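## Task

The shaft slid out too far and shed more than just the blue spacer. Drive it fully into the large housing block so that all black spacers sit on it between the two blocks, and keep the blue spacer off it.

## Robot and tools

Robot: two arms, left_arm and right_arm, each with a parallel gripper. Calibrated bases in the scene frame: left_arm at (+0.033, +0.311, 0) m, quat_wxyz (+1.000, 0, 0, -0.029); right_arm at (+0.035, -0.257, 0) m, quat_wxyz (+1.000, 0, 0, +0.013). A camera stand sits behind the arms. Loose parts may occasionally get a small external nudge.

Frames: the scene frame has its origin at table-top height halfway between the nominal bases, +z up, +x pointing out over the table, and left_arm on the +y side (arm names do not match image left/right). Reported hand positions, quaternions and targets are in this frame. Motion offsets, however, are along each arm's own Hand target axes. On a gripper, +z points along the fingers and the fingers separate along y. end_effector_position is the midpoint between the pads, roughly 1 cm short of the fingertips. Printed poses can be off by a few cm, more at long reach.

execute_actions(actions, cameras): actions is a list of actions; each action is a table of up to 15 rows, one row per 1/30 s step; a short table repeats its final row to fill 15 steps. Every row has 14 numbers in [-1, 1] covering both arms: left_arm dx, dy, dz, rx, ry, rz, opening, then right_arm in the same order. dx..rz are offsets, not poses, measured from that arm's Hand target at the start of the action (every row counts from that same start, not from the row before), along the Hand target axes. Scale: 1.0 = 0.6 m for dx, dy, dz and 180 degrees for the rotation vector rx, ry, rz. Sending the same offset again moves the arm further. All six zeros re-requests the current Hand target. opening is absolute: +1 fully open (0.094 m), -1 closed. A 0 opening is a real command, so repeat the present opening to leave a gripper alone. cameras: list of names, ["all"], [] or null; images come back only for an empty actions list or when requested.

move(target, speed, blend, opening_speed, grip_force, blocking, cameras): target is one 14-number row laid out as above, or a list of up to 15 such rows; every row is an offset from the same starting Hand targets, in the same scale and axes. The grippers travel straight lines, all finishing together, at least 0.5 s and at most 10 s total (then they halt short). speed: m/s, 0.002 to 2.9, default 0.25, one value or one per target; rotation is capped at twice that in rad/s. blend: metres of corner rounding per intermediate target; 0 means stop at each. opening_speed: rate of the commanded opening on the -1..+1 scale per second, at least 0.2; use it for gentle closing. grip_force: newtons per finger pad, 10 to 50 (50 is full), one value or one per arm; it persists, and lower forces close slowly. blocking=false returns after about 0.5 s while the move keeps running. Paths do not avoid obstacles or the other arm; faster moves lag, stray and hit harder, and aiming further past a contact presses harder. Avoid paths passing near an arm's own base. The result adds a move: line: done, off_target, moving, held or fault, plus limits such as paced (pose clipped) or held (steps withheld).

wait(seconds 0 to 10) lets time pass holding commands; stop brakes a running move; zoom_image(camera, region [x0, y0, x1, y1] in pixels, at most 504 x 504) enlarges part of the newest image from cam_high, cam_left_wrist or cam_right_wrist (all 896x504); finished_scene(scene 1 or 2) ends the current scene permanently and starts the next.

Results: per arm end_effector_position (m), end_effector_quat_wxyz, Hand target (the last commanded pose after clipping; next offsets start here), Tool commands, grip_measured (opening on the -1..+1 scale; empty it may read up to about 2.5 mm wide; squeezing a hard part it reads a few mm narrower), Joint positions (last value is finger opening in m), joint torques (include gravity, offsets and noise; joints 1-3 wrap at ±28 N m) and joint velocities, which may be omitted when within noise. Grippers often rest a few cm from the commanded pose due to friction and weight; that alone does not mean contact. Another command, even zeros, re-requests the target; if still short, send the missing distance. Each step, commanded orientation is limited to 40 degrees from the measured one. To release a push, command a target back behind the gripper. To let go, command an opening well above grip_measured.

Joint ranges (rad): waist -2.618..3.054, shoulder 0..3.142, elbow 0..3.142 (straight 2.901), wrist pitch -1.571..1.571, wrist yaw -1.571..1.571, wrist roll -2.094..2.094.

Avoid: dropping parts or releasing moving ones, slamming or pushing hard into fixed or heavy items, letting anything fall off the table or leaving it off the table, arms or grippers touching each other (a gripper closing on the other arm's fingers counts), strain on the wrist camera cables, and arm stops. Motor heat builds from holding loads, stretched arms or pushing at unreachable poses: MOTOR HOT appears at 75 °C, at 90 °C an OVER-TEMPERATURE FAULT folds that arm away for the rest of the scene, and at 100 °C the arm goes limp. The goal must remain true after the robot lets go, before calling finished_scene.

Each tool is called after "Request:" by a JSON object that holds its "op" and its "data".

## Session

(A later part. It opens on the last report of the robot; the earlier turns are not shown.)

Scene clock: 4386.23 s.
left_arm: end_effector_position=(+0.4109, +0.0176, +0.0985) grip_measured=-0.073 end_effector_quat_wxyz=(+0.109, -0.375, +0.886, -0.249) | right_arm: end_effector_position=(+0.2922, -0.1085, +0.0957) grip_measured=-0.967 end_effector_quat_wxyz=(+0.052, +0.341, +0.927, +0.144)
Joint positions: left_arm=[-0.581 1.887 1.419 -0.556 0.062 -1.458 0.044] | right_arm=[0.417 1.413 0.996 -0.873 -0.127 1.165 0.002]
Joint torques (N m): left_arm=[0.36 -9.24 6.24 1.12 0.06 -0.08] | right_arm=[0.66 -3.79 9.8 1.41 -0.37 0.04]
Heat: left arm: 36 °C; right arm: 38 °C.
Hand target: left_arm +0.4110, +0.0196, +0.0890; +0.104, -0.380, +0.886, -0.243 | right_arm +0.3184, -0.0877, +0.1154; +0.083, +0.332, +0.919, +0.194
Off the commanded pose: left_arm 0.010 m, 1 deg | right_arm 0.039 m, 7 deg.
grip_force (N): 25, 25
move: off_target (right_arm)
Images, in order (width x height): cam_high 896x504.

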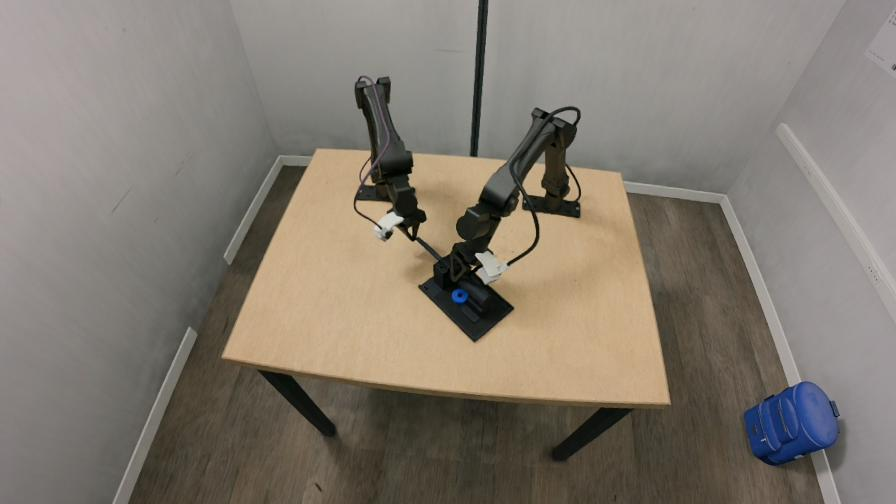

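Request:
{"op": "move", "data": {"target": [0, 0, 0, 0, 0, 0, -0.03, 0, 0, 0, 0, 0, 0, -1], "speed": 0.03, "opening_speed": 0.2, "cameras": ["cam_left_wrist"]}}

Scene clock: 4433.73 s.
left_arm: end_effector_position=(+0.4106, +0.0172, +0.0986) grip_measured=-0.032 end_effector_quat_wxyz=(+0.108, -0.375, +0.886, -0.249) | right_arm: end_effector_position=(+0.2927, -0.1081, +0.0963) grip_measured=-0.967 end_effector_quat_wxyz=(+0.053, +0.341, +0.927, +0.145)
Joint positions: left_arm=[-0.581 1.887 1.419 -0.556 0.065 -1.458 0.045] | right_arm=[0.417 1.413 0.998 -0.872 -0.127 1.165 0.002]
Joint torques (N m): left_arm=[0.36 -9.24 6.24 1.11 0.03 -0.07] | right_arm=[0.68 -3.78 9.66 1.41 -0.35 0.05]
Heat: left arm: 36 °C; right arm: 41 °C.
Hand target: left_arm +0.4110, +0.0196, +0.0890; +0.104, -0.380, +0.886, -0.243 | right_arm +0.3185, -0.0877, +0.1155; +0.083, +0.332, +0.919, +0.194
Off the commanded pose: left_arm 0.010 m, 1 deg | right_arm 0.038 m, 7 deg.
grip_force (N): 25, 25
move: off_target (right_arm)
Images, in order (width x height): cam_left_wrist 896x504.

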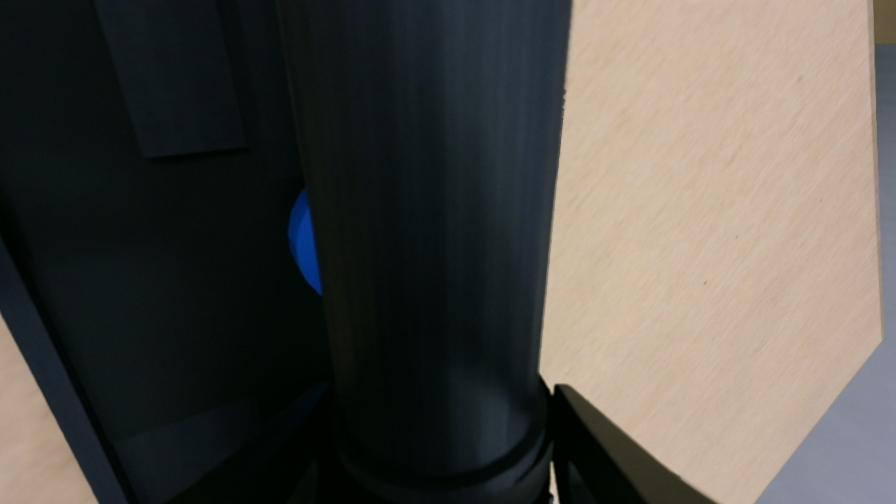

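Request:
{"op": "execute_actions", "data": {"actions": []}}

Scene clock: 4461.67 s.
left_arm: end_effector_position=(+0.4106, +0.0172, +0.0986) grip_measured=-0.032 end_effector_quat_wxyz=(+0.108, -0.375, +0.886, -0.249) | right_arm: end_effector_position=(+0.2927, -0.1081, +0.0963) grip_measured=-0.967 end_effector_quat_wxyz=(+0.053, +0.341, +0.927, +0.145)
Joint positions: left_arm=[-0.581 1.887 1.419 -0.556 0.065 -1.458 0.045] | right_arm=[0.417 1.413 0.998 -0.872 -0.127 1.165 0.002]
Joint velocities: within noise
Joint torques (N m): left_arm=[0.36 -9.22 6.24 1.12 0.04 -0.08] | right_arm=[0.68 -3.77 9.66 1.4 -0.35 0.04]
Heat: left arm: 36 °C; right arm: 40 °C.
Hand target: left_arm +0.4110, +0.0196, +0.0890; +0.104, -0.380, +0.886, -0.243 | right_arm +0.3185, -0.0877, +0.1155; +0.083, +0.332, +0.919, +0.194
Tool commands: left_gripper/opening=-0.03 right_gripper/opening=-1.0
Off the commanded pose: left_arm 0.010 m, 1 deg | right_arm 0.038 m, 7 deg.
grip_force (N): 25, 25

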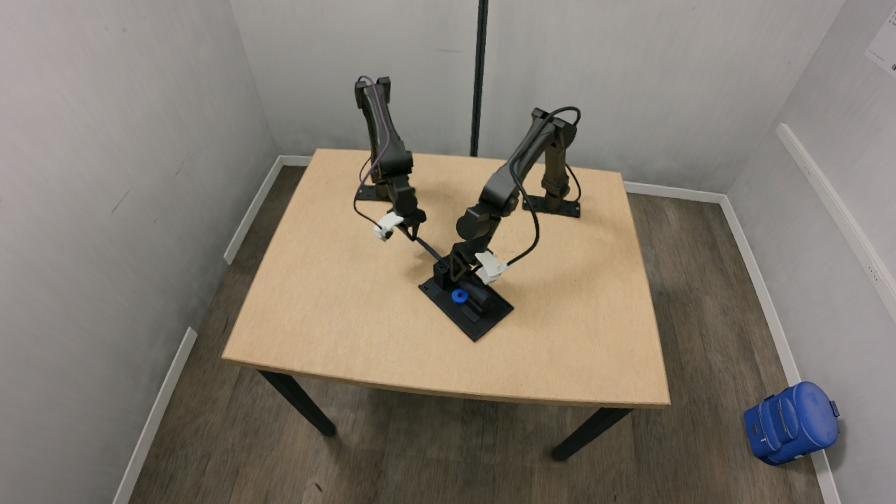

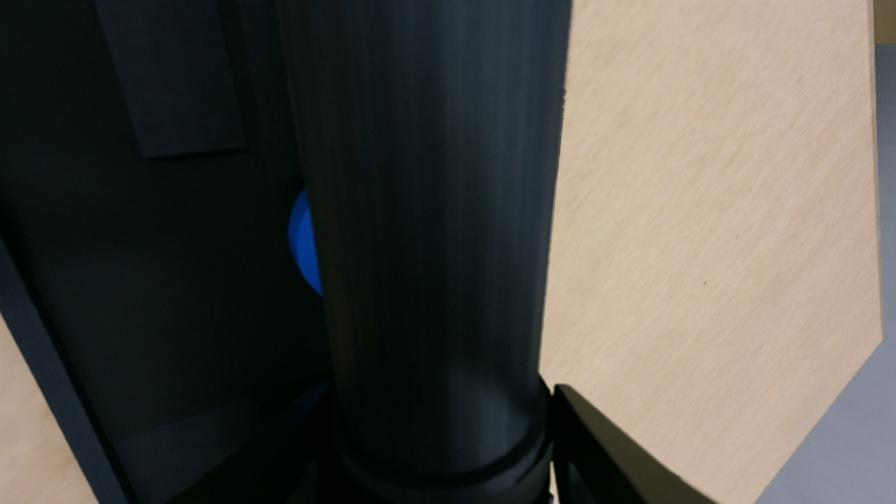

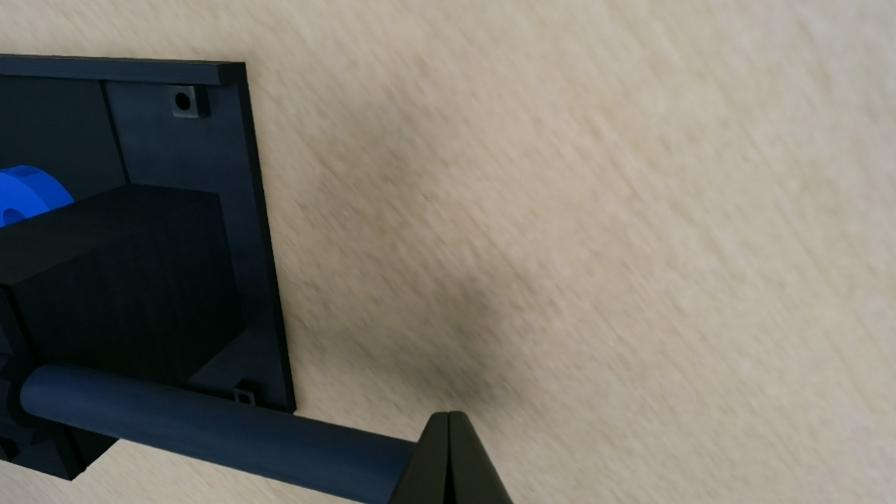

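Request:
{"op": "zoom_image", "data": {"camera": "cam_left_wrist", "region": [300, 360, 600, 504]}}

Request:
{"op": "zoom_image", "data": {"camera": "cam_high", "region": [425, 245, 515, 305]}}

Scaled by 1.680 from the camera's 896x504 image, which has a finer 1280x720 frame.

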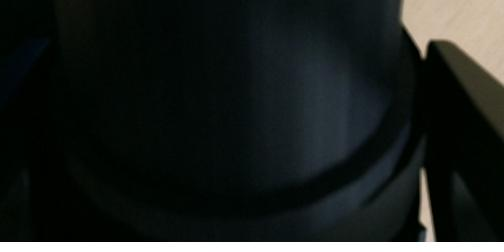

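Scaled by 5.600 from the camera's 896x504 image, which has a finer 1280x720 frame.

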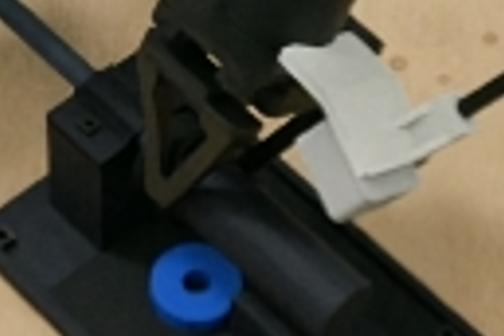

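Request:
{"op": "move", "data": {"target": [0.01, 0, 0, 0, 0, 0, -0.02, 0, 0, 0, 0, 0, 0, -1], "speed": 0.02, "cameras": ["cam_high"]}}

Request:
{"op": "zoom_image", "data": {"camera": "cam_high", "region": [405, 225, 455, 275]}}

Scene clock: 4474.87 s.
left_arm: end_effector_position=(+0.4091, +0.0153, +0.0986) grip_measured=-0.022 end_effector_quat_wxyz=(+0.105, -0.378, +0.885, -0.250) | right_arm: end_effector_position=(+0.2927, -0.1081, +0.0963) grip_measured=-0.967 end_effector_quat_wxyz=(+0.053, +0.341, +0.927, +0.145)
Joint positions: left_arm=[-0.585 1.887 1.419 -0.556 0.065 -1.47 0.046] | right_arm=[0.417 1.413 0.998 -0.872 -0.127 1.165 0.002]
Joint torques (N m): left_arm=[-0.5 -9.46 5.94 1.13 -0.04 -0.09] | right_arm=[0.68 -3.78 9.66 1.41 -0.36 0.05]
Heat: left arm: 36 °C; right arm: 39 °C.
Hand target: left_arm +0.4069, +0.0153, +0.0890; +0.104, -0.380, +0.886, -0.243 | right_arm +0.3185, -0.0877, +0.1155; +0.083, +0.332, +0.919, +0.194
Off the commanded pose: left_arm 0.010 m, 1 deg | right_arm 0.038 m, 7 deg.
grip_force (N): 25, 25
move: off_target (right_arm)
Images, in order (width x height): cam_high 896x504.

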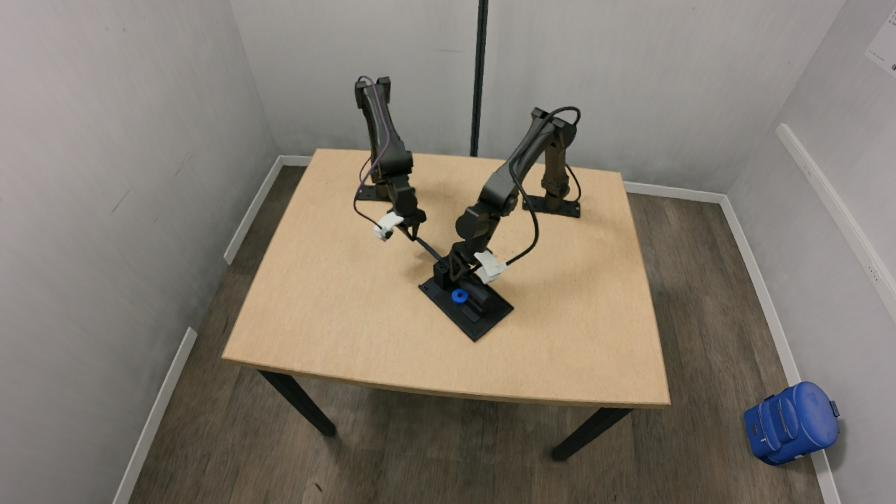

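Scaled by 10.080 from the camera's 896x504 image, which has a finer 1280x720 frame.

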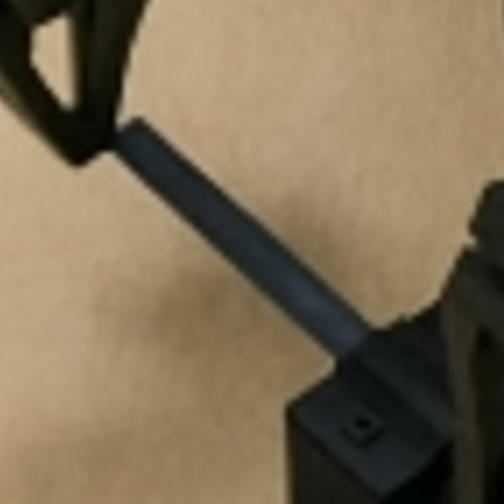

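Request:
{"op": "move", "data": {"target": [0.003, 0, 0, 0, 0, 0, -0.02, 0, 0, 0, 0, 0, 0, -1], "speed": 0.02}}

Request:
{"op": "move", "data": {"target": [0, 0, 0, 0, 0, 0, -0.2, 0, 0, 0, 0, 0, 0, -1], "speed": 0.02, "grip_force": [30, 25], "opening_speed": 0.2, "cameras": ["cam_high"]}}

Request:
{"op": "zoom_image", "data": {"camera": "cam_high", "region": [405, 225, 455, 275]}}

Scene clock: 4486.77 s.
left_arm: end_effector_position=(+0.4082, +0.0141, +0.0986) grip_measured=-0.022 end_effector_quat_wxyz=(+0.105, -0.379, +0.885, -0.250) | right_arm: end_effector_position=(+0.2927, -0.1081, +0.0963) grip_measured=-0.967 end_effector_quat_wxyz=(+0.053, +0.341, +0.927, +0.145)
Joint positions: left_arm=[-0.589 1.887 1.419 -0.556 0.064 -1.474 0.046] | right_arm=[0.417 1.413 0.998 -0.872 -0.127 1.165 0.002]
Joint torques (N m): left_arm=[-0.58 -9.54 5.87 1.14 -0.06 -0.1] | right_arm=[0.69 -3.78 9.66 1.41 -0.35 0.05]
Heat: left arm: 36 °C; right arm: 39 °C.
Hand target: left_arm +0.4057, +0.0141, +0.0890; +0.104, -0.380, +0.886, -0.243 | right_arm +0.3185, -0.0877, +0.1155; +0.083, +0.332, +0.919, +0.194
Off the commanded pose: left_arm 0.010 m, 1 deg | right_arm 0.038 m, 7 deg.
grip_force (N): 25, 25
move: off_target (right_arm)

Scene clock: 4487.87 s.
left_arm: end_effector_position=(+0.4083, +0.0143, +0.0985) grip_measured=-0.075 end_effector_quat_wxyz=(+0.105, -0.379, +0.885, -0.250) | right_arm: end_effector_position=(+0.2927, -0.1081, +0.0963) grip_measured=-0.967 end_effector_quat_wxyz=(+0.053, +0.341, +0.927, +0.145)
Joint positions: left_arm=[-0.589 1.887 1.419 -0.556 0.063 -1.474 0.043] | right_arm=[0.417 1.413 0.998 -0.872 -0.127 1.165 0.002]
Joint torques (N m): left_arm=[-0.58 -9.51 5.87 1.14 -0.05 -0.08] | right_arm=[0.69 -3.77 9.68 1.41 -0.35 0.05]
Heat: left arm: 36 °C; right arm: 39 °C.
Hand target: left_arm +0.4057, +0.0140, +0.0890; +0.104, -0.380, +0.886, -0.243 | right_arm +0.3185, -0.0877, +0.1155; +0.083, +0.332, +0.919, +0.194
Off the commanded pose: left_arm 0.010 m, 1 deg | right_arm 0.038 m, 7 deg.
grip_force (N): 30, 25
move: off_target (right_arm)
Images, in order (width x height): cam_high 896x504.

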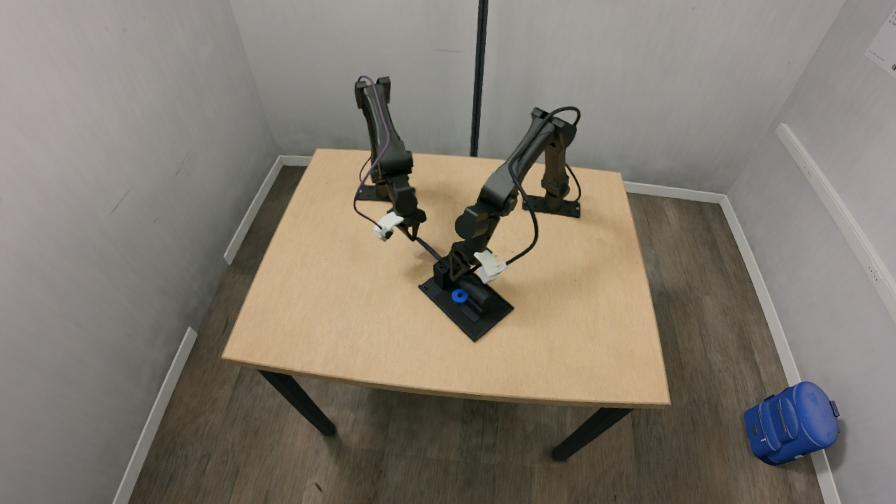

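Scaled by 10.080 from the camera's 896x504 image, which has a finer 1280x720 frame.

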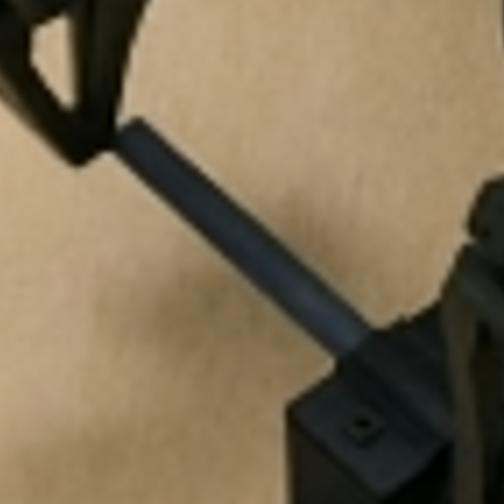

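Request:
{"op": "move", "data": {"target": [0, 0, 0, 0, 0, 0, -0.2, 0, 0.012, 0.0056, 0, 0, 0, -1], "speed": 0.02, "cameras": ["cam_high"]}}

Request:
{"op": "zoom_image", "data": {"camera": "cam_high", "region": [405, 225, 455, 275]}}

Scene clock: 4499.63 s.
left_arm: end_effector_position=(+0.4083, +0.0143, +0.0985) grip_measured=-0.075 end_effector_quat_wxyz=(+0.105, -0.379, +0.885, -0.250) | right_arm: end_effector_position=(+0.2926, -0.1071, +0.0964) grip_measured=-0.967 end_effector_quat_wxyz=(+0.047, +0.342, +0.928, +0.138)
Joint positions: left_arm=[-0.589 1.887 1.419 -0.556 0.063 -1.474 0.043] | right_arm=[0.422 1.431 1.019 -0.893 -0.124 1.171 0.002]
Joint torques (N m): left_arm=[-0.59 -9.52 5.87 1.14 -0.06 -0.08] | right_arm=[1.21 -3.51 9.84 1.6 -0.35 0.12]
Heat: left arm: 36 °C; right arm: 40 °C.
Hand target: left_arm +0.4057, +0.0140, +0.0890; +0.104, -0.380, +0.886, -0.243 | right_arm +0.3235, -0.0816, +0.1153; +0.083, +0.332, +0.919, +0.194
Off the commanded pose: left_arm 0.010 m, 1 deg | right_arm 0.044 m, 8 deg.
grip_force (N): 30, 25
move: off_target (right_arm)
Images, in order (width x height): cam_high 896x504.

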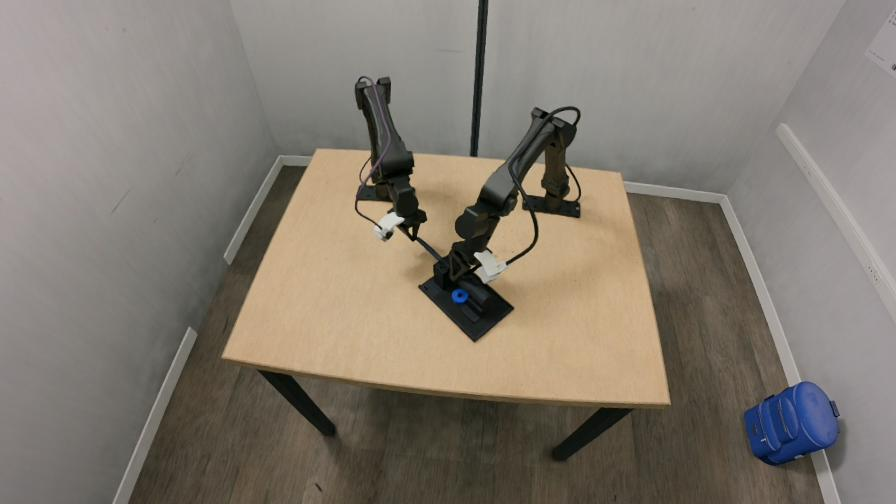

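Scaled by 10.080 from the camera's 896x504 image, which has a finer 1280x720 frame.

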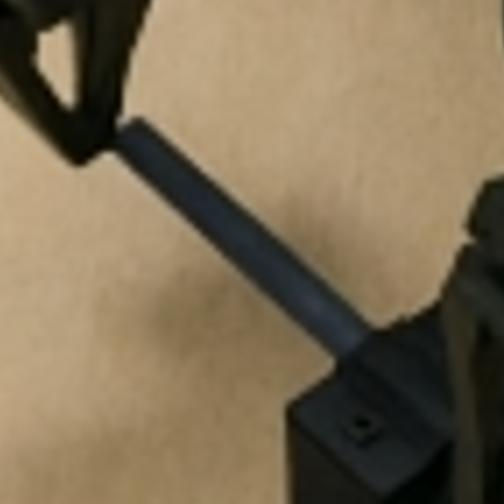

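Request:
{"op": "move", "data": {"target": [0, 0, 0.007, 0, 0, 0, -0.2, 0, 0, 0, 0, 0, 0, -1], "speed": 0.02}}

Scene clock: 4514.43 s.
left_arm: end_effector_position=(+0.4083, +0.0143, +0.0982) grip_measured=-0.075 end_effector_quat_wxyz=(+0.105, -0.379, +0.885, -0.250) | right_arm: end_effector_position=(+0.2926, -0.1071, +0.0964) grip_measured=-0.967 end_effector_quat_wxyz=(+0.047, +0.343, +0.928, +0.138)
Joint positions: left_arm=[-0.589 1.888 1.419 -0.556 0.063 -1.475 0.043] | right_arm=[0.422 1.431 1.019 -0.893 -0.124 1.172 0.002]
Joint torques (N m): left_arm=[-0.64 -8.69 5.85 1.23 -0.05 -0.08] | right_arm=[1.2 -3.51 9.85 1.58 -0.36 0.09]
Heat: left arm: 36 °C; right arm: 41 °C.
Hand target: left_arm +0.4073, +0.0126, +0.0854; +0.104, -0.380, +0.886, -0.243 | right_arm +0.3235, -0.0816, +0.1153; +0.083, +0.332, +0.919, +0.194
Off the commanded pose: left_arm 0.013 m, 1 deg | right_arm 0.044 m, 8 deg.
grip_force (N): 30, 25
move: off_target (left_arm, right_arm)

Request:
{"op": "move", "data": {"target": [0, 0, 0.008, 0, 0, 0, -0.2, 0, 0, 0, 0, 0, 0, -1], "speed": 0.02}}

Request:
{"op": "move", "data": {"target": [0, 0, 0.008, 0, 0, 0, -0.2, 0, 0, 0, 0, 0, 0, -1], "speed": 0.02}}

Scene clock: 4521.60 s.
left_arm: end_effector_position=(+0.4082, +0.0143, +0.0975) grip_measured=-0.075 end_effector_quat_wxyz=(+0.104, -0.379, +0.885, -0.249) | right_arm: end_effector_position=(+0.2926, -0.1071, +0.0964) grip_measured=-0.967 end_effector_quat_wxyz=(+0.047, +0.343, +0.928, +0.138)
Joint positions: left_arm=[-0.589 1.89 1.419 -0.556 0.063 -1.475 0.043] | right_arm=[0.422 1.431 1.019 -0.893 -0.124 1.172 0.002]
Joint torques (N m): left_arm=[-0.69 -7.77 5.83 1.34 -0.06 -0.08] | right_arm=[1.21 -3.54 9.87 1.59 -0.36 0.08]
Heat: left arm: 36 °C; right arm: 41 °C.
Hand target: left_arm +0.4090, +0.0109, +0.0812; +0.104, -0.380, +0.886, -0.243 | right_arm +0.3235, -0.0816, +0.1153; +0.083, +0.332, +0.919, +0.194
Off the commanded pose: left_arm 0.017 m, 1 deg | right_arm 0.044 m, 8 deg.
grip_force (N): 30, 25
move: off_target (left_arm, right_arm)

Scene clock: 4522.30 s.
left_arm: end_effector_position=(+0.4083, +0.0143, +0.0970) grip_measured=-0.075 end_effector_quat_wxyz=(+0.104, -0.380, +0.885, -0.249) | right_arm: end_effector_position=(+0.2925, -0.1072, +0.0964) grip_measured=-0.967 end_effector_quat_wxyz=(+0.047, +0.343, +0.928, +0.138)
Joint positions: left_arm=[-0.589 1.891 1.419 -0.556 0.063 -1.476 0.043] | right_arm=[0.422 1.431 1.019 -0.894 -0.124 1.172 0.002]
Joint torques (N m): left_arm=[-0.75 -6.9 5.79 1.44 -0.06 -0.09] | right_arm=[1.21 -3.55 9.85 1.59 -0.35 0.09]
Heat: left arm: 36 °C; right arm: 41 °C.
Hand target: left_arm +0.4108, +0.0092, +0.0771; +0.104, -0.380, +0.886, -0.243 | right_arm +0.3235, -0.0816, +0.1153; +0.083, +0.332, +0.919, +0.194
Off the commanded pose: left_arm 0.021 m, 1 deg | right_arm 0.044 m, 8 deg.
grip_force (N): 30, 25
move: off_target (left_arm, right_arm)

Request:
{"op": "move", "data": {"target": [0, 0, 0.004, 0, 0, 0, -0.2, 0, 0, 0, 0, 0, 0, -1], "speed": 0.02, "grip_force": [12, 25]}}

Request:
{"op": "move", "data": {"target": [0, 0, 0.008, 0, 0, 0, -0.2, 0, 0, 0, 0, 0, 0, -1], "speed": 0.02, "cameras": ["cam_high"]}}

Request:
{"op": "zoom_image", "data": {"camera": "cam_high", "region": [405, 225, 455, 275]}}

Scene clock: 4538.33 s.
left_arm: end_effector_position=(+0.4083, +0.0143, +0.0967) grip_measured=-0.071 end_effector_quat_wxyz=(+0.104, -0.380, +0.885, -0.249) | right_arm: end_effector_position=(+0.2923, -0.1069, +0.0964) grip_measured=-0.967 end_effector_quat_wxyz=(+0.047, +0.342, +0.928, +0.138)
Joint positions: left_arm=[-0.589 1.892 1.419 -0.556 0.063 -1.476 0.044] | right_arm=[0.423 1.431 1.019 -0.894 -0.124 1.172 0.002]
Joint torques (N m): left_arm=[-0.77 -6.45 5.75 1.49 -0.06 -0.08] | right_arm=[1.1 -3.54 9.89 1.59 -0.36 0.09]
Heat: left arm: 37 °C; right arm: 42 °C.
Hand target: left_arm +0.4117, +0.0084, +0.0750; +0.104, -0.380, +0.886, -0.243 | right_arm +0.3235, -0.0815, +0.1153; +0.083, +0.332, +0.919, +0.194
Off the commanded pose: left_arm 0.023 m, 1 deg | right_arm 0.044 m, 8 deg.
grip_force (N): 12, 25
move: off_target (left_arm, right_arm)

Scene clock: 4539.03 s.
left_arm: end_effector_position=(+0.4084, +0.0142, +0.0963) grip_measured=-0.071 end_effector_quat_wxyz=(+0.104, -0.380, +0.885, -0.249) | right_arm: end_effector_position=(+0.2922, -0.1069, +0.0963) grip_measured=-0.967 end_effector_quat_wxyz=(+0.046, +0.342, +0.928, +0.138)
Joint positions: left_arm=[-0.589 1.893 1.419 -0.555 0.063 -1.477 0.044] | right_arm=[0.423 1.431 1.019 -0.894 -0.124 1.172 0.002]
Joint torques (N m): left_arm=[-0.83 -5.57 5.7 1.59 -0.07 -0.08] | right_arm=[1.11 -3.54 9.84 1.59 -0.36 0.08]
Heat: left arm: 37 °C; right arm: 42 °C.
Hand target: left_arm +0.4135, +0.0067, +0.0708; +0.104, -0.380, +0.886, -0.243 | right_arm +0.3234, -0.0815, +0.1153; +0.083, +0.332, +0.919, +0.194
Off the commanded pose: left_arm 0.027 m, 1 deg | right_arm 0.045 m, 8 deg.
grip_force (N): 12, 25
move: off_target (left_arm, right_arm)
Images, in order (width x height): cam_high 896x504.

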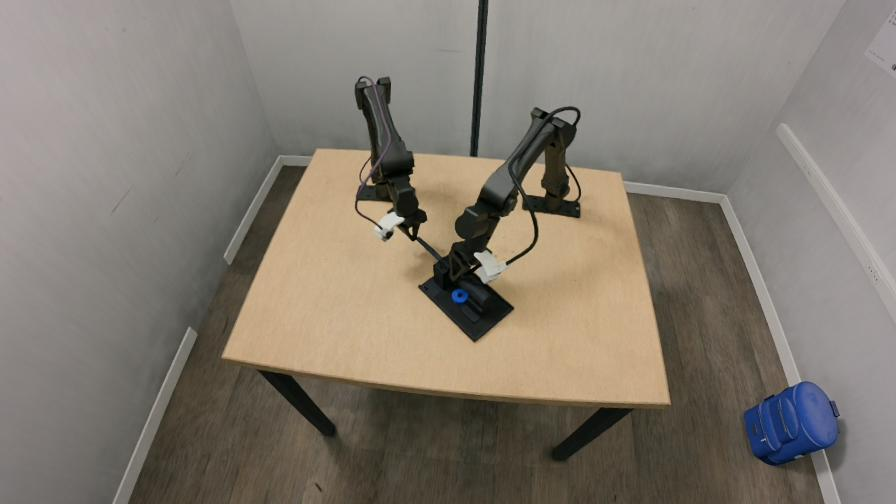

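Scaled by 10.080 from the camera's 896x504 image, which has a finer 1280x720 frame.

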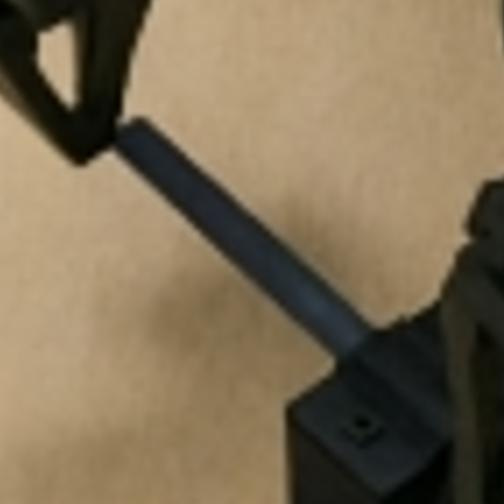

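Request:
{"op": "move", "data": {"target": [0, 0, -0.03, 0, 0, 0, -0.2, 0, 0, 0, 0, 0, 0, -1], "speed": 0.03}}

Request:
{"op": "move", "data": {"target": [0, 0, -0.02, 0, 0, 0, -0.2, 0, 0, 0, 0, 0, 0, -1], "speed": 0.03}}

Request:
{"op": "move", "data": {"target": [0, 0, -0.015, 0, 0, 0, -0.2, 0, 0, 0, 0, 0, 0, -1], "speed": 0.03}}

Scene clock: 4570.10 s.
left_arm: end_effector_position=(+0.4082, +0.0143, +0.0963) grip_measured=-0.071 end_effector_quat_wxyz=(+0.104, -0.380, +0.885, -0.248) | right_arm: end_effector_position=(+0.2922, -0.1069, +0.0963) grip_measured=-0.967 end_effector_quat_wxyz=(+0.046, +0.342, +0.928, +0.138)
Joint positions: left_arm=[-0.589 1.892 1.419 -0.556 0.063 -1.477 0.044] | right_arm=[0.423 1.431 1.019 -0.894 -0.124 1.172 0.002]
Joint torques (N m): left_arm=[-0.62 -9.26 5.89 1.2 -0.06 -0.06] | right_arm=[1.11 -3.54 9.87 1.59 -0.36 0.09]
Heat: left arm: 39 °C; right arm: 42 °C.
Hand target: left_arm +0.4069, +0.0130, +0.0863; +0.104, -0.380, +0.886, -0.243 | right_arm +0.3234, -0.0815, +0.1153; +0.083, +0.332, +0.919, +0.194
Off the commanded pose: left_arm 0.010 m, 1 deg | right_arm 0.044 m, 8 deg.
grip_force (N): 12, 25
move: off_target (right_arm)

Scene clock: 4570.80 s.
left_arm: end_effector_position=(+0.4080, +0.0145, +0.0970) grip_measured=-0.071 end_effector_quat_wxyz=(+0.104, -0.380, +0.885, -0.248) | right_arm: end_effector_position=(+0.2922, -0.1069, +0.0963) grip_measured=-0.967 end_effector_quat_wxyz=(+0.046, +0.342, +0.928, +0.138)
Joint positions: left_arm=[-0.589 1.89 1.419 -0.558 0.063 -1.477 0.044] | right_arm=[0.423 1.431 1.019 -0.894 -0.124 1.172 0.002]
Joint torques (N m): left_arm=[-0.47 -11.84 5.9 0.94 -0.04 -0.05] | right_arm=[1.11 -3.54 9.87 1.59 -0.35 0.09]
Heat: left arm: 39 °C; right arm: 42 °C.
Hand target: left_arm +0.4024, +0.0172, +0.0967; +0.104, -0.380, +0.886, -0.243 | right_arm +0.3234, -0.0815, +0.1153; +0.083, +0.332, +0.919, +0.194
Off the commanded pose: left_arm 0.006 m, 1 deg | right_arm 0.044 m, 8 deg.
grip_force (N): 12, 25
move: off_target (right_arm)

Scene clock: 4571.50 s.
left_arm: end_effector_position=(+0.4079, +0.0146, +0.0976) grip_measured=-0.071 end_effector_quat_wxyz=(+0.104, -0.380, +0.885, -0.249) | right_arm: end_effector_position=(+0.2923, -0.1070, +0.0963) grip_measured=-0.967 end_effector_quat_wxyz=(+0.047, +0.342, +0.928, +0.137)
Joint positions: left_arm=[-0.589 1.889 1.419 -0.558 0.063 -1.477 0.044] | right_arm=[0.423 1.431 1.019 -0.894 -0.123 1.172 0.002]
Joint torques (N m): left_arm=[-0.38 -13.82 6 0.75 -0.04 -0.03] | right_arm=[1.13 -3.52 9.88 1.59 -0.36 0.09]
Heat: left arm: 39 °C; right arm: 42 °C.
Hand target: left_arm +0.3991, +0.0203, +0.1045; +0.104, -0.380, +0.886, -0.243 | right_arm +0.3235, -0.0816, +0.1153; +0.083, +0.332, +0.919, +0.194
Off the commanded pose: left_arm 0.013 m, 1 deg | right_arm 0.044 m, 8 deg.
grip_force (N): 12, 25
move: off_target (left_arm, right_arm)

Request:
{"op": "move", "data": {"target": [0, 0, -0.015, 0, 0, 0, -0.2, 0, 0, 0, 0, 0, 0, -1], "speed": 0.03}}

Request:
{"op": "move", "data": {"target": [0, 0, -0.015, 0, 0, 0, -0.2, 0, 0, 0, 0, 0, 0, -1], "speed": 0.03, "cameras": ["cam_high"]}}

Request:
{"op": "zoom_image", "data": {"camera": "cam_high", "region": [405, 225, 455, 275]}}

Scene clock: 4578.30 s.
left_arm: end_effector_position=(+0.4068, +0.0154, +0.0989) grip_measured=-0.071 end_effector_quat_wxyz=(+0.103, -0.380, +0.885, -0.248) | right_arm: end_effector_position=(+0.2925, -0.1073, +0.0963) grip_measured=-0.967 end_effector_quat_wxyz=(+0.047, +0.342, +0.928, +0.137)
Joint positions: left_arm=[-0.589 1.884 1.419 -0.565 0.063 -1.477 0.044] | right_arm=[0.423 1.431 1.019 -0.894 -0.121 1.172 0.002]
Joint torques (N m): left_arm=[-0.25 -15.35 6.16 0.6 -0.03 -0.02] | right_arm=[1.09 -3.52 9.87 1.59 -0.38 0.09]
Heat: left arm: 38 °C; right arm: 42 °C.
Hand target: left_arm +0.3957, +0.0235, +0.1122; +0.104, -0.380, +0.886, -0.243 | right_arm +0.3234, -0.0816, +0.1153; +0.083, +0.332, +0.919, +0.194
Off the commanded pose: left_arm 0.019 m, 1 deg | right_arm 0.045 m, 8 deg.
grip_force (N): 12, 25
move: off_target (left_arm, right_arm)

Scene clock: 4579.00 s.
left_arm: end_effector_position=(+0.4066, +0.0155, +0.0993) grip_measured=-0.071 end_effector_quat_wxyz=(+0.103, -0.380, +0.885, -0.248) | right_arm: end_effector_position=(+0.2925, -0.1074, +0.0963) grip_measured=-0.967 end_effector_quat_wxyz=(+0.048, +0.342, +0.928, +0.137)
Joint positions: left_arm=[-0.589 1.883 1.419 -0.566 0.063 -1.477 0.044] | right_arm=[0.423 1.431 1.019 -0.894 -0.12 1.172 0.002]
Joint torques (N m): left_arm=[-0.17 -17.13 6.38 0.43 -0.03 0] | right_arm=[1.11 -3.54 9.88 1.59 -0.39 0.09]
Heat: left arm: 37 °C; right arm: 42 °C.
Hand target: left_arm +0.3924, +0.0267, +0.1199; +0.104, -0.380, +0.886, -0.243 | right_arm +0.3234, -0.0815, +0.1153; +0.083, +0.332, +0.919, +0.194
Off the commanded pose: left_arm 0.027 m, 1 deg | right_arm 0.045 m, 8 deg.
grip_force (N): 12, 25
move: off_target (left_arm, right_arm)
Images, in order (width x height): cam_high 896x504.

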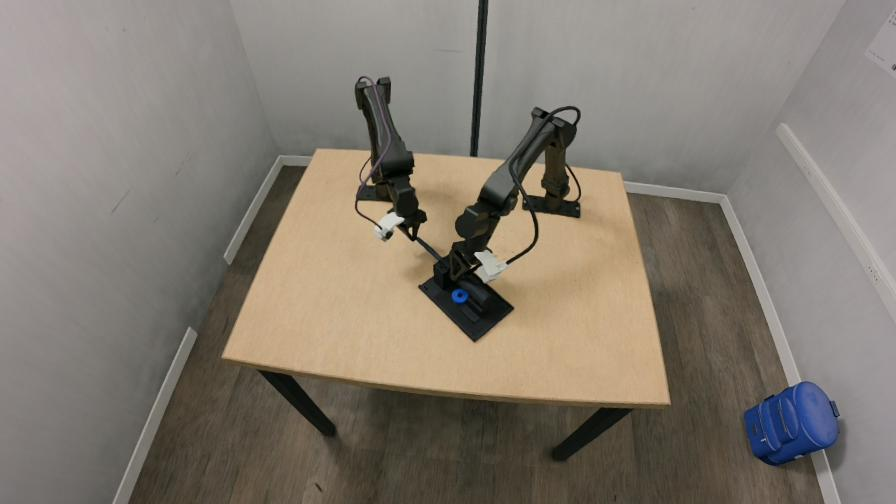

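Scaled by 10.080 from the camera's 896x504 image, which has a finer 1280x720 frame.

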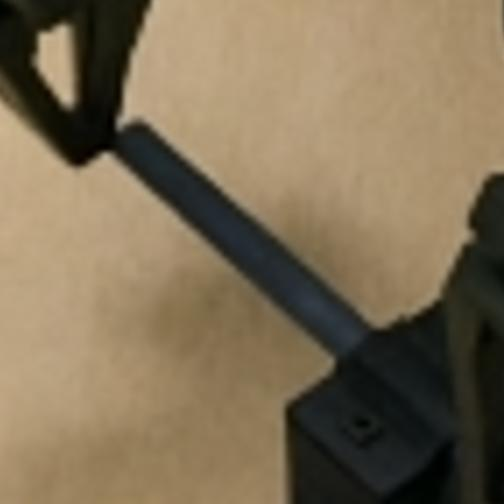

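Request:
{"op": "move", "data": {"target": [0, 0, 0.03, 0, 0, 0, -0.2, 0, 0, 0, 0, 0, 0, -1], "speed": 0.05}}

Request:
{"op": "move", "data": {"target": [0, 0, 0, 0, 0, 0, 0.1, 0, 0, 0, 0, 0, 0, -1], "speed": 0.02, "opening_speed": 0.3, "grip_force": [30, 25]}}

Scene clock: 4623.73 s.
left_arm: end_effector_position=(+0.4069, +0.0154, +0.0995) grip_measured=-0.071 end_effector_quat_wxyz=(+0.104, -0.380, +0.885, -0.248) | right_arm: end_effector_position=(+0.2925, -0.1074, +0.0963) grip_measured=-0.967 end_effector_quat_wxyz=(+0.048, +0.342, +0.928, +0.137)
Joint positions: left_arm=[-0.589 1.883 1.419 -0.565 0.063 -1.477 0.044] | right_arm=[0.423 1.431 1.019 -0.894 -0.12 1.172 0.002]
Joint torques (N m): left_arm=[-0.36 -13.22 5.97 0.8 -0.03 -0.03] | right_arm=[1.11 -3.55 9.85 1.59 -0.39 0.09]
Heat: left arm: 42 °C; right arm: 43 °C.
Hand target: left_arm +0.3991, +0.0204, +0.1044; +0.104, -0.380, +0.886, -0.243 | right_arm +0.3234, -0.0815, +0.1153; +0.083, +0.332, +0.919, +0.194
Off the commanded pose: left_arm 0.010 m, 1 deg | right_arm 0.045 m, 8 deg.
grip_force (N): 12, 25
move: off_target (right_arm)

Scene clock: 4624.93 s.
left_arm: end_effector_position=(+0.4052, +0.0168, +0.0987) grip_measured=+0.098 end_effector_quat_wxyz=(+0.102, -0.381, +0.886, -0.244) | right_arm: end_effector_position=(+0.2925, -0.1074, +0.0963) grip_measured=-0.967 end_effector_quat_wxyz=(+0.048, +0.342, +0.928, +0.137)
Joint positions: left_arm=[-0.589 1.882 1.419 -0.575 0.062 -1.477 0.052] | right_arm=[0.423 1.431 1.019 -0.894 -0.12 1.172 0.002]
Joint torques (N m): left_arm=[-0.36 -13.14 5.97 0.88 -0.04 -0.03] | right_arm=[1.1 -3.55 9.87 1.59 -0.39 0.08]
Heat: left arm: 42 °C; right arm: 43 °C.
Hand target: left_arm +0.3991, +0.0204, +0.1045; +0.104, -0.380, +0.886, -0.243 | right_arm +0.3234, -0.0815, +0.1153; +0.083, +0.332, +0.920, +0.194
Off the commanded pose: left_arm 0.009 m, 0 deg | right_arm 0.045 m, 8 deg.
grip_force (N): 30, 25
move: off_target (right_arm)

Request:
{"op": "move", "data": {"target": [[0, 0, -0.1167, 0, 0, 0, 0.1, 0, 0, 0, 0, 0, 0, -1], [-0.002, -0.0233, -0.1517, -0.017, 0.0175, 0.5, 0.1, 0, 0, 0, 0, 0, 0, -1]], "speed": [0.1, 0.2], "blend": [0.01, 0], "cameras": ["cam_high", "cam_left_wrist", "cam_right_wrist"]}}

Scene clock: 4682.37 s.
left_arm: end_effector_position=(+0.3693, +0.0483, +0.1817) grip_measured=+0.098 end_effector_quat_wxyz=(+0.205, +0.359, +0.906, -0.086) | right_arm: end_effector_position=(+0.2925, -0.1074, +0.0963) grip_measured=-0.967 end_effector_quat_wxyz=(+0.048, +0.342, +0.928, +0.137)
Joint positions: left_arm=[-0.582 1.754 1.63 -1.002 0.058 0.1 0.052] | right_arm=[0.423 1.431 1.019 -0.894 -0.12 1.172 0.002]
Joint torques (N m): left_arm=[-0.01 -8.02 10.39 0.8 0 0.04] | right_arm=[1.11 -3.56 9.88 1.59 -0.39 0.08]
Heat: left arm: 40 °C; right arm: 43 °C.
Hand target: left_arm +0.3751, +0.0449, +0.1899; +0.214, +0.361, +0.903, -0.086 | right_arm +0.3234, -0.0815, +0.1153; +0.083, +0.332, +0.920, +0.194
Off the commanded pose: left_arm 0.011 m, 1 deg | right_arm 0.045 m, 8 deg.
grip_force (N): 30, 25
move: off_target (left_arm, right_arm)

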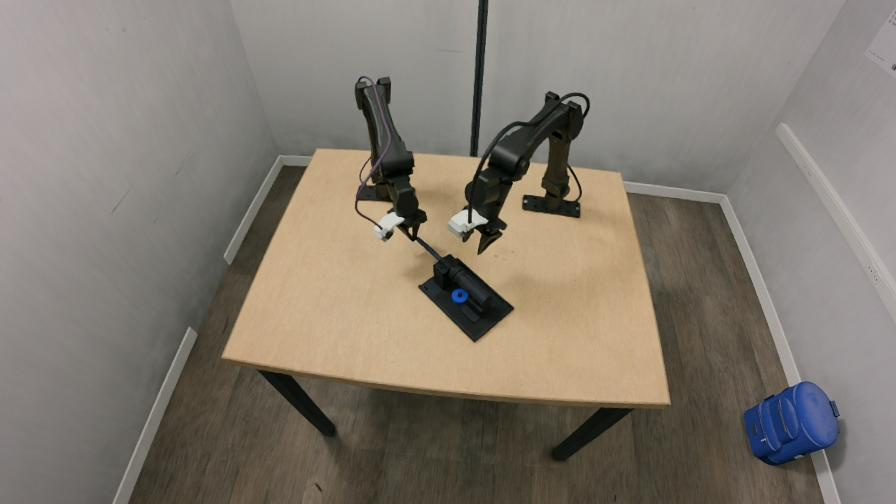

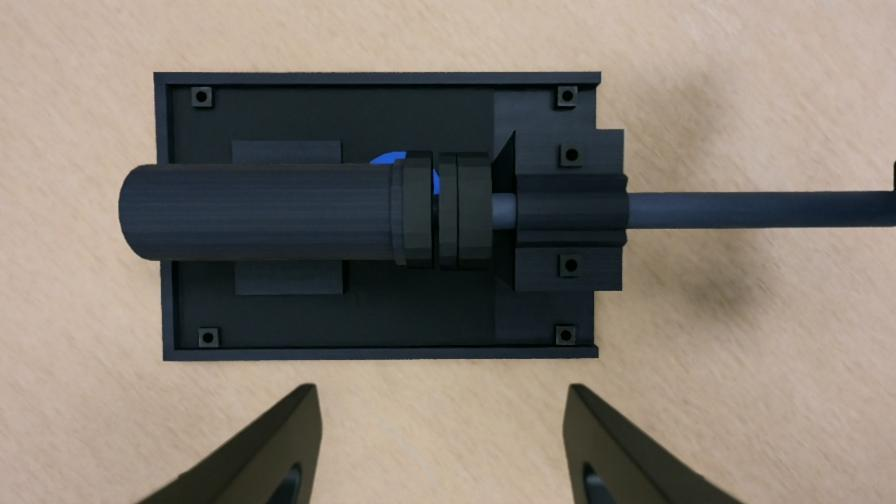

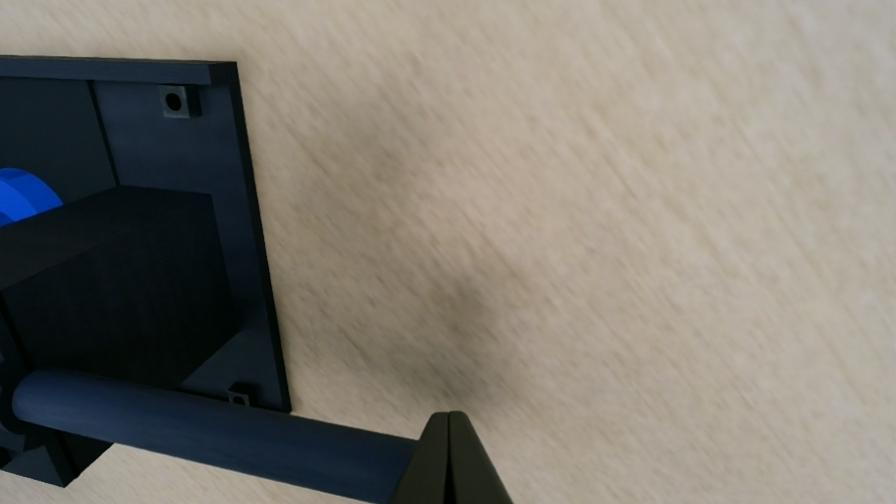

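Excellent view. Zoom in.

Request:
{"op": "zoom_image", "data": {"camera": "cam_left_wrist", "region": [380, 140, 540, 280]}}

Scaled by 3.150 from the camera's 896x504 image, which has a finer 1280x720 frame.

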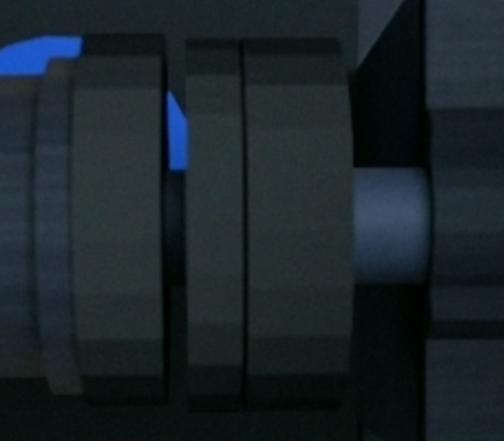

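Request:
{"op": "move", "data": {"target": [0.0752, 0, 0.072, 0, -0.1944, 0, 0.1, 0, 0, 0, 0, 0, 0, -1], "speed": 0.2, "cameras": ["cam_high", "cam_left_wrist"]}}

Request:
{"op": "zoom_image", "data": {"camera": "cam_left_wrist", "region": [340, 160, 560, 340]}}

Scene clock: 4734.83 s.
left_arm: end_effector_position=(+0.3593, +0.0581, +0.1272) grip_measured=+0.098 end_effector_quat_wxyz=(+0.466, +0.323, +0.803, -0.186) | right_arm: end_effector_position=(+0.2925, -0.1074, +0.0963) grip_measured=-0.967 end_effector_quat_wxyz=(+0.048, +0.342, +0.928, +0.137)
Joint positions: left_arm=[-0.542 1.413 0.645 0.242 0.141 0.084 0.052] | right_arm=[0.423 1.431 1.019 -0.894 -0.12 1.172 0.002]
Joint torques (N m): left_arm=[0.49 -6.46 5.82 1.82 0.1 -0.07] | right_arm=[1.11 -3.55 9.88 1.58 -0.39 0.08]
Heat: left arm: 38 °C; right arm: 43 °C.
Hand target: left_arm +0.3599, +0.0593, +0.1310; +0.476, +0.319, +0.797, -0.191 | right_arm +0.3234, -0.0815, +0.1153; +0.083, +0.332, +0.920, +0.194
Off the commanded pose: left_arm 0.004 m, 1 deg | right_arm 0.045 m, 8 deg.
grip_force (N): 30, 25
move: off_target (right_arm)
Images, in order (width x height): cam_high 896x504, cam_left_wrist 896x504.

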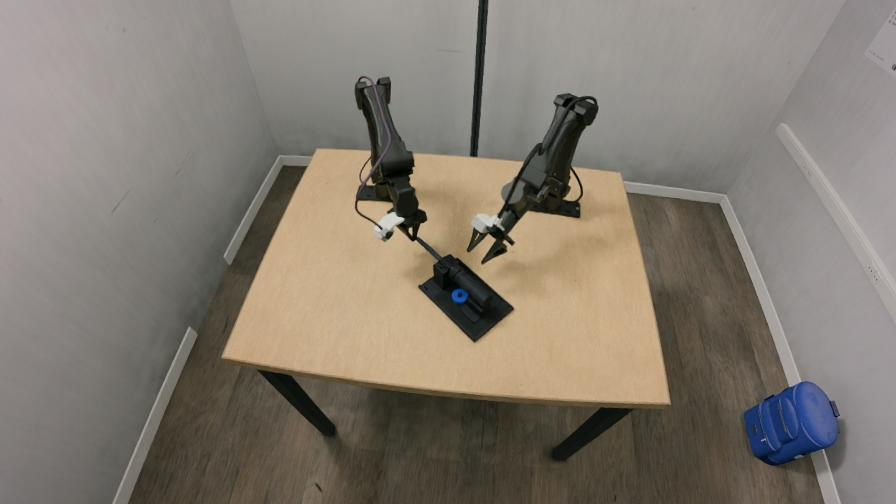

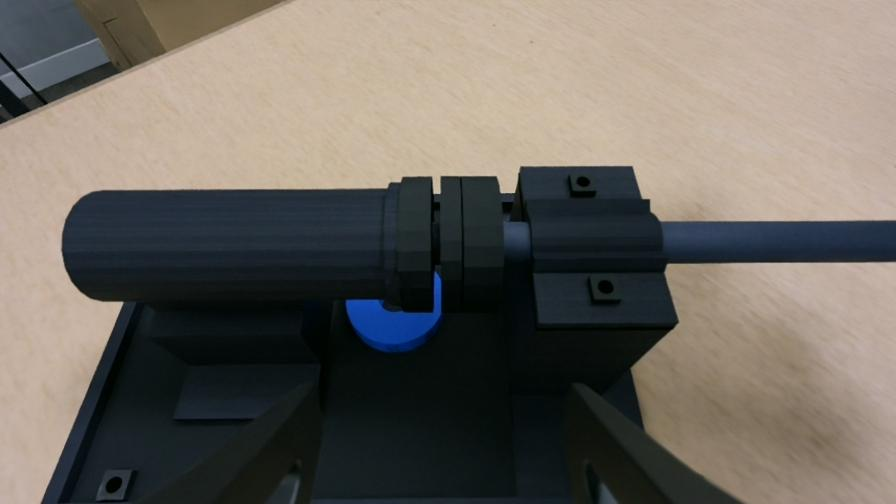

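Scaled by 2.291 from the camera's 896x504 image, which has a finer 1280x720 frame.

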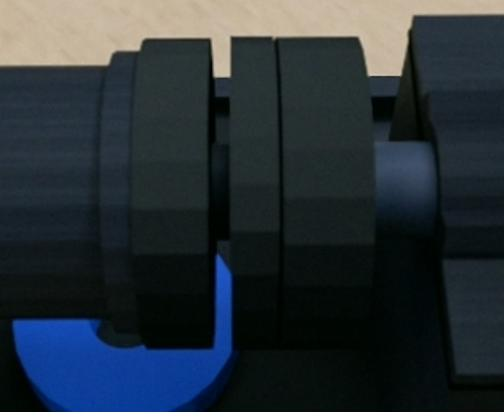

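Request:
{"op": "move", "data": {"target": [[-0.103, 0, -0.0158, 0, 0.1944, 0, 0.1, 0, 0, 0, 0, 0, 0, -1], [-0.065, -0.0018, 0.0022, -0.1353, 0.1348, -0.4869, 0.1, 0, 0, 0, 0, 0, 0, -1]], "speed": [0.25, 0.25], "blend": [0.02, 0], "cameras": ["cam_high", "cam_left_wrist"]}}

Scene clock: 4890.73 s.
left_arm: end_effector_position=(+0.3761, +0.0432, +0.1569) grip_measured=+0.098 end_effector_quat_wxyz=(+0.093, -0.381, +0.890, -0.235) | right_arm: end_effector_position=(+0.2925, -0.1074, +0.0963) grip_measured=-0.967 end_effector_quat_wxyz=(+0.048, +0.342, +0.928, +0.137)
Joint positions: left_arm=[-0.576 1.728 1.473 -0.81 0.075 -1.462 0.052] | right_arm=[0.423 1.431 1.019 -0.894 -0.12 1.172 0.002]
Joint torques (N m): left_arm=[-0.49 -12.07 5.75 1.06 -0.09 -0.07] | right_arm=[1.1 -3.54 9.85 1.59 -0.39 0.09]
Heat: left arm: 46 °C; right arm: 44 °C.
Hand target: left_arm +0.3734, +0.0450, +0.1647; +0.104, -0.380, +0.886, -0.243 | right_arm +0.3234, -0.0815, +0.1153; +0.083, +0.332, +0.920, +0.194
Off the commanded pose: left_arm 0.008 m, 2 deg | right_arm 0.045 m, 8 deg.
grip_force (N): 30, 25
move: off_target (right_arm)
Images, in order (width x height): cam_high 896x504, cam_left_wrist 896x504.

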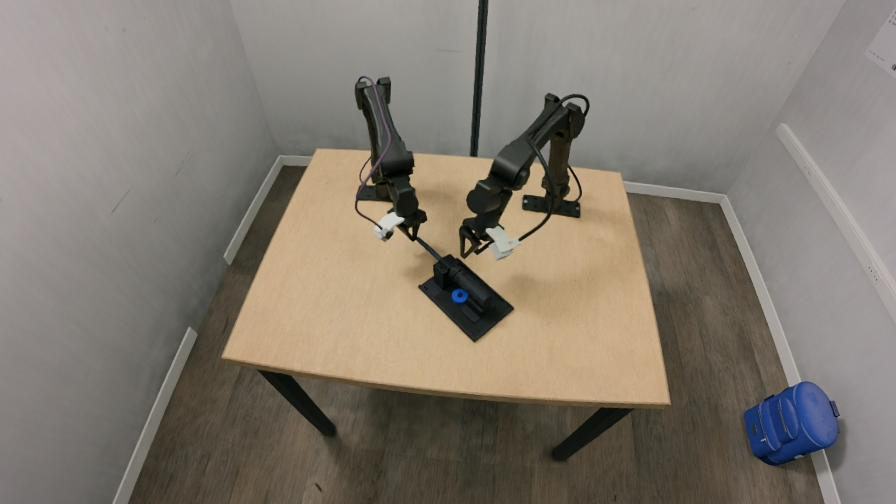

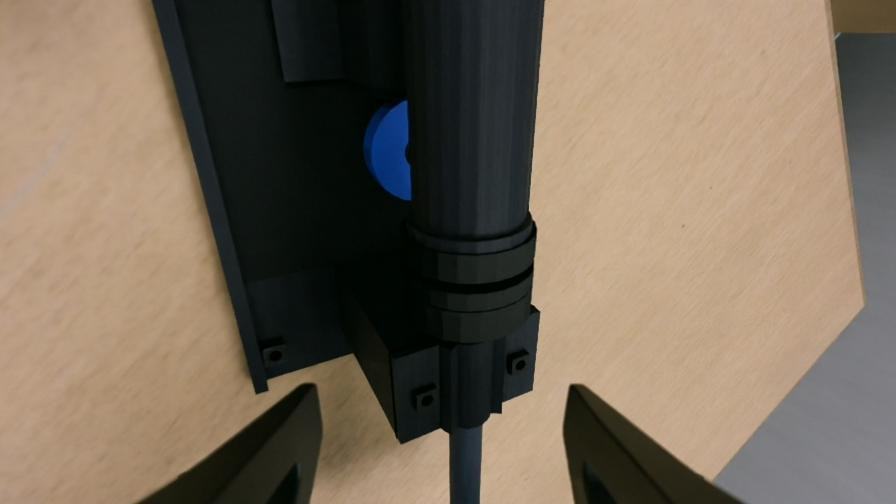

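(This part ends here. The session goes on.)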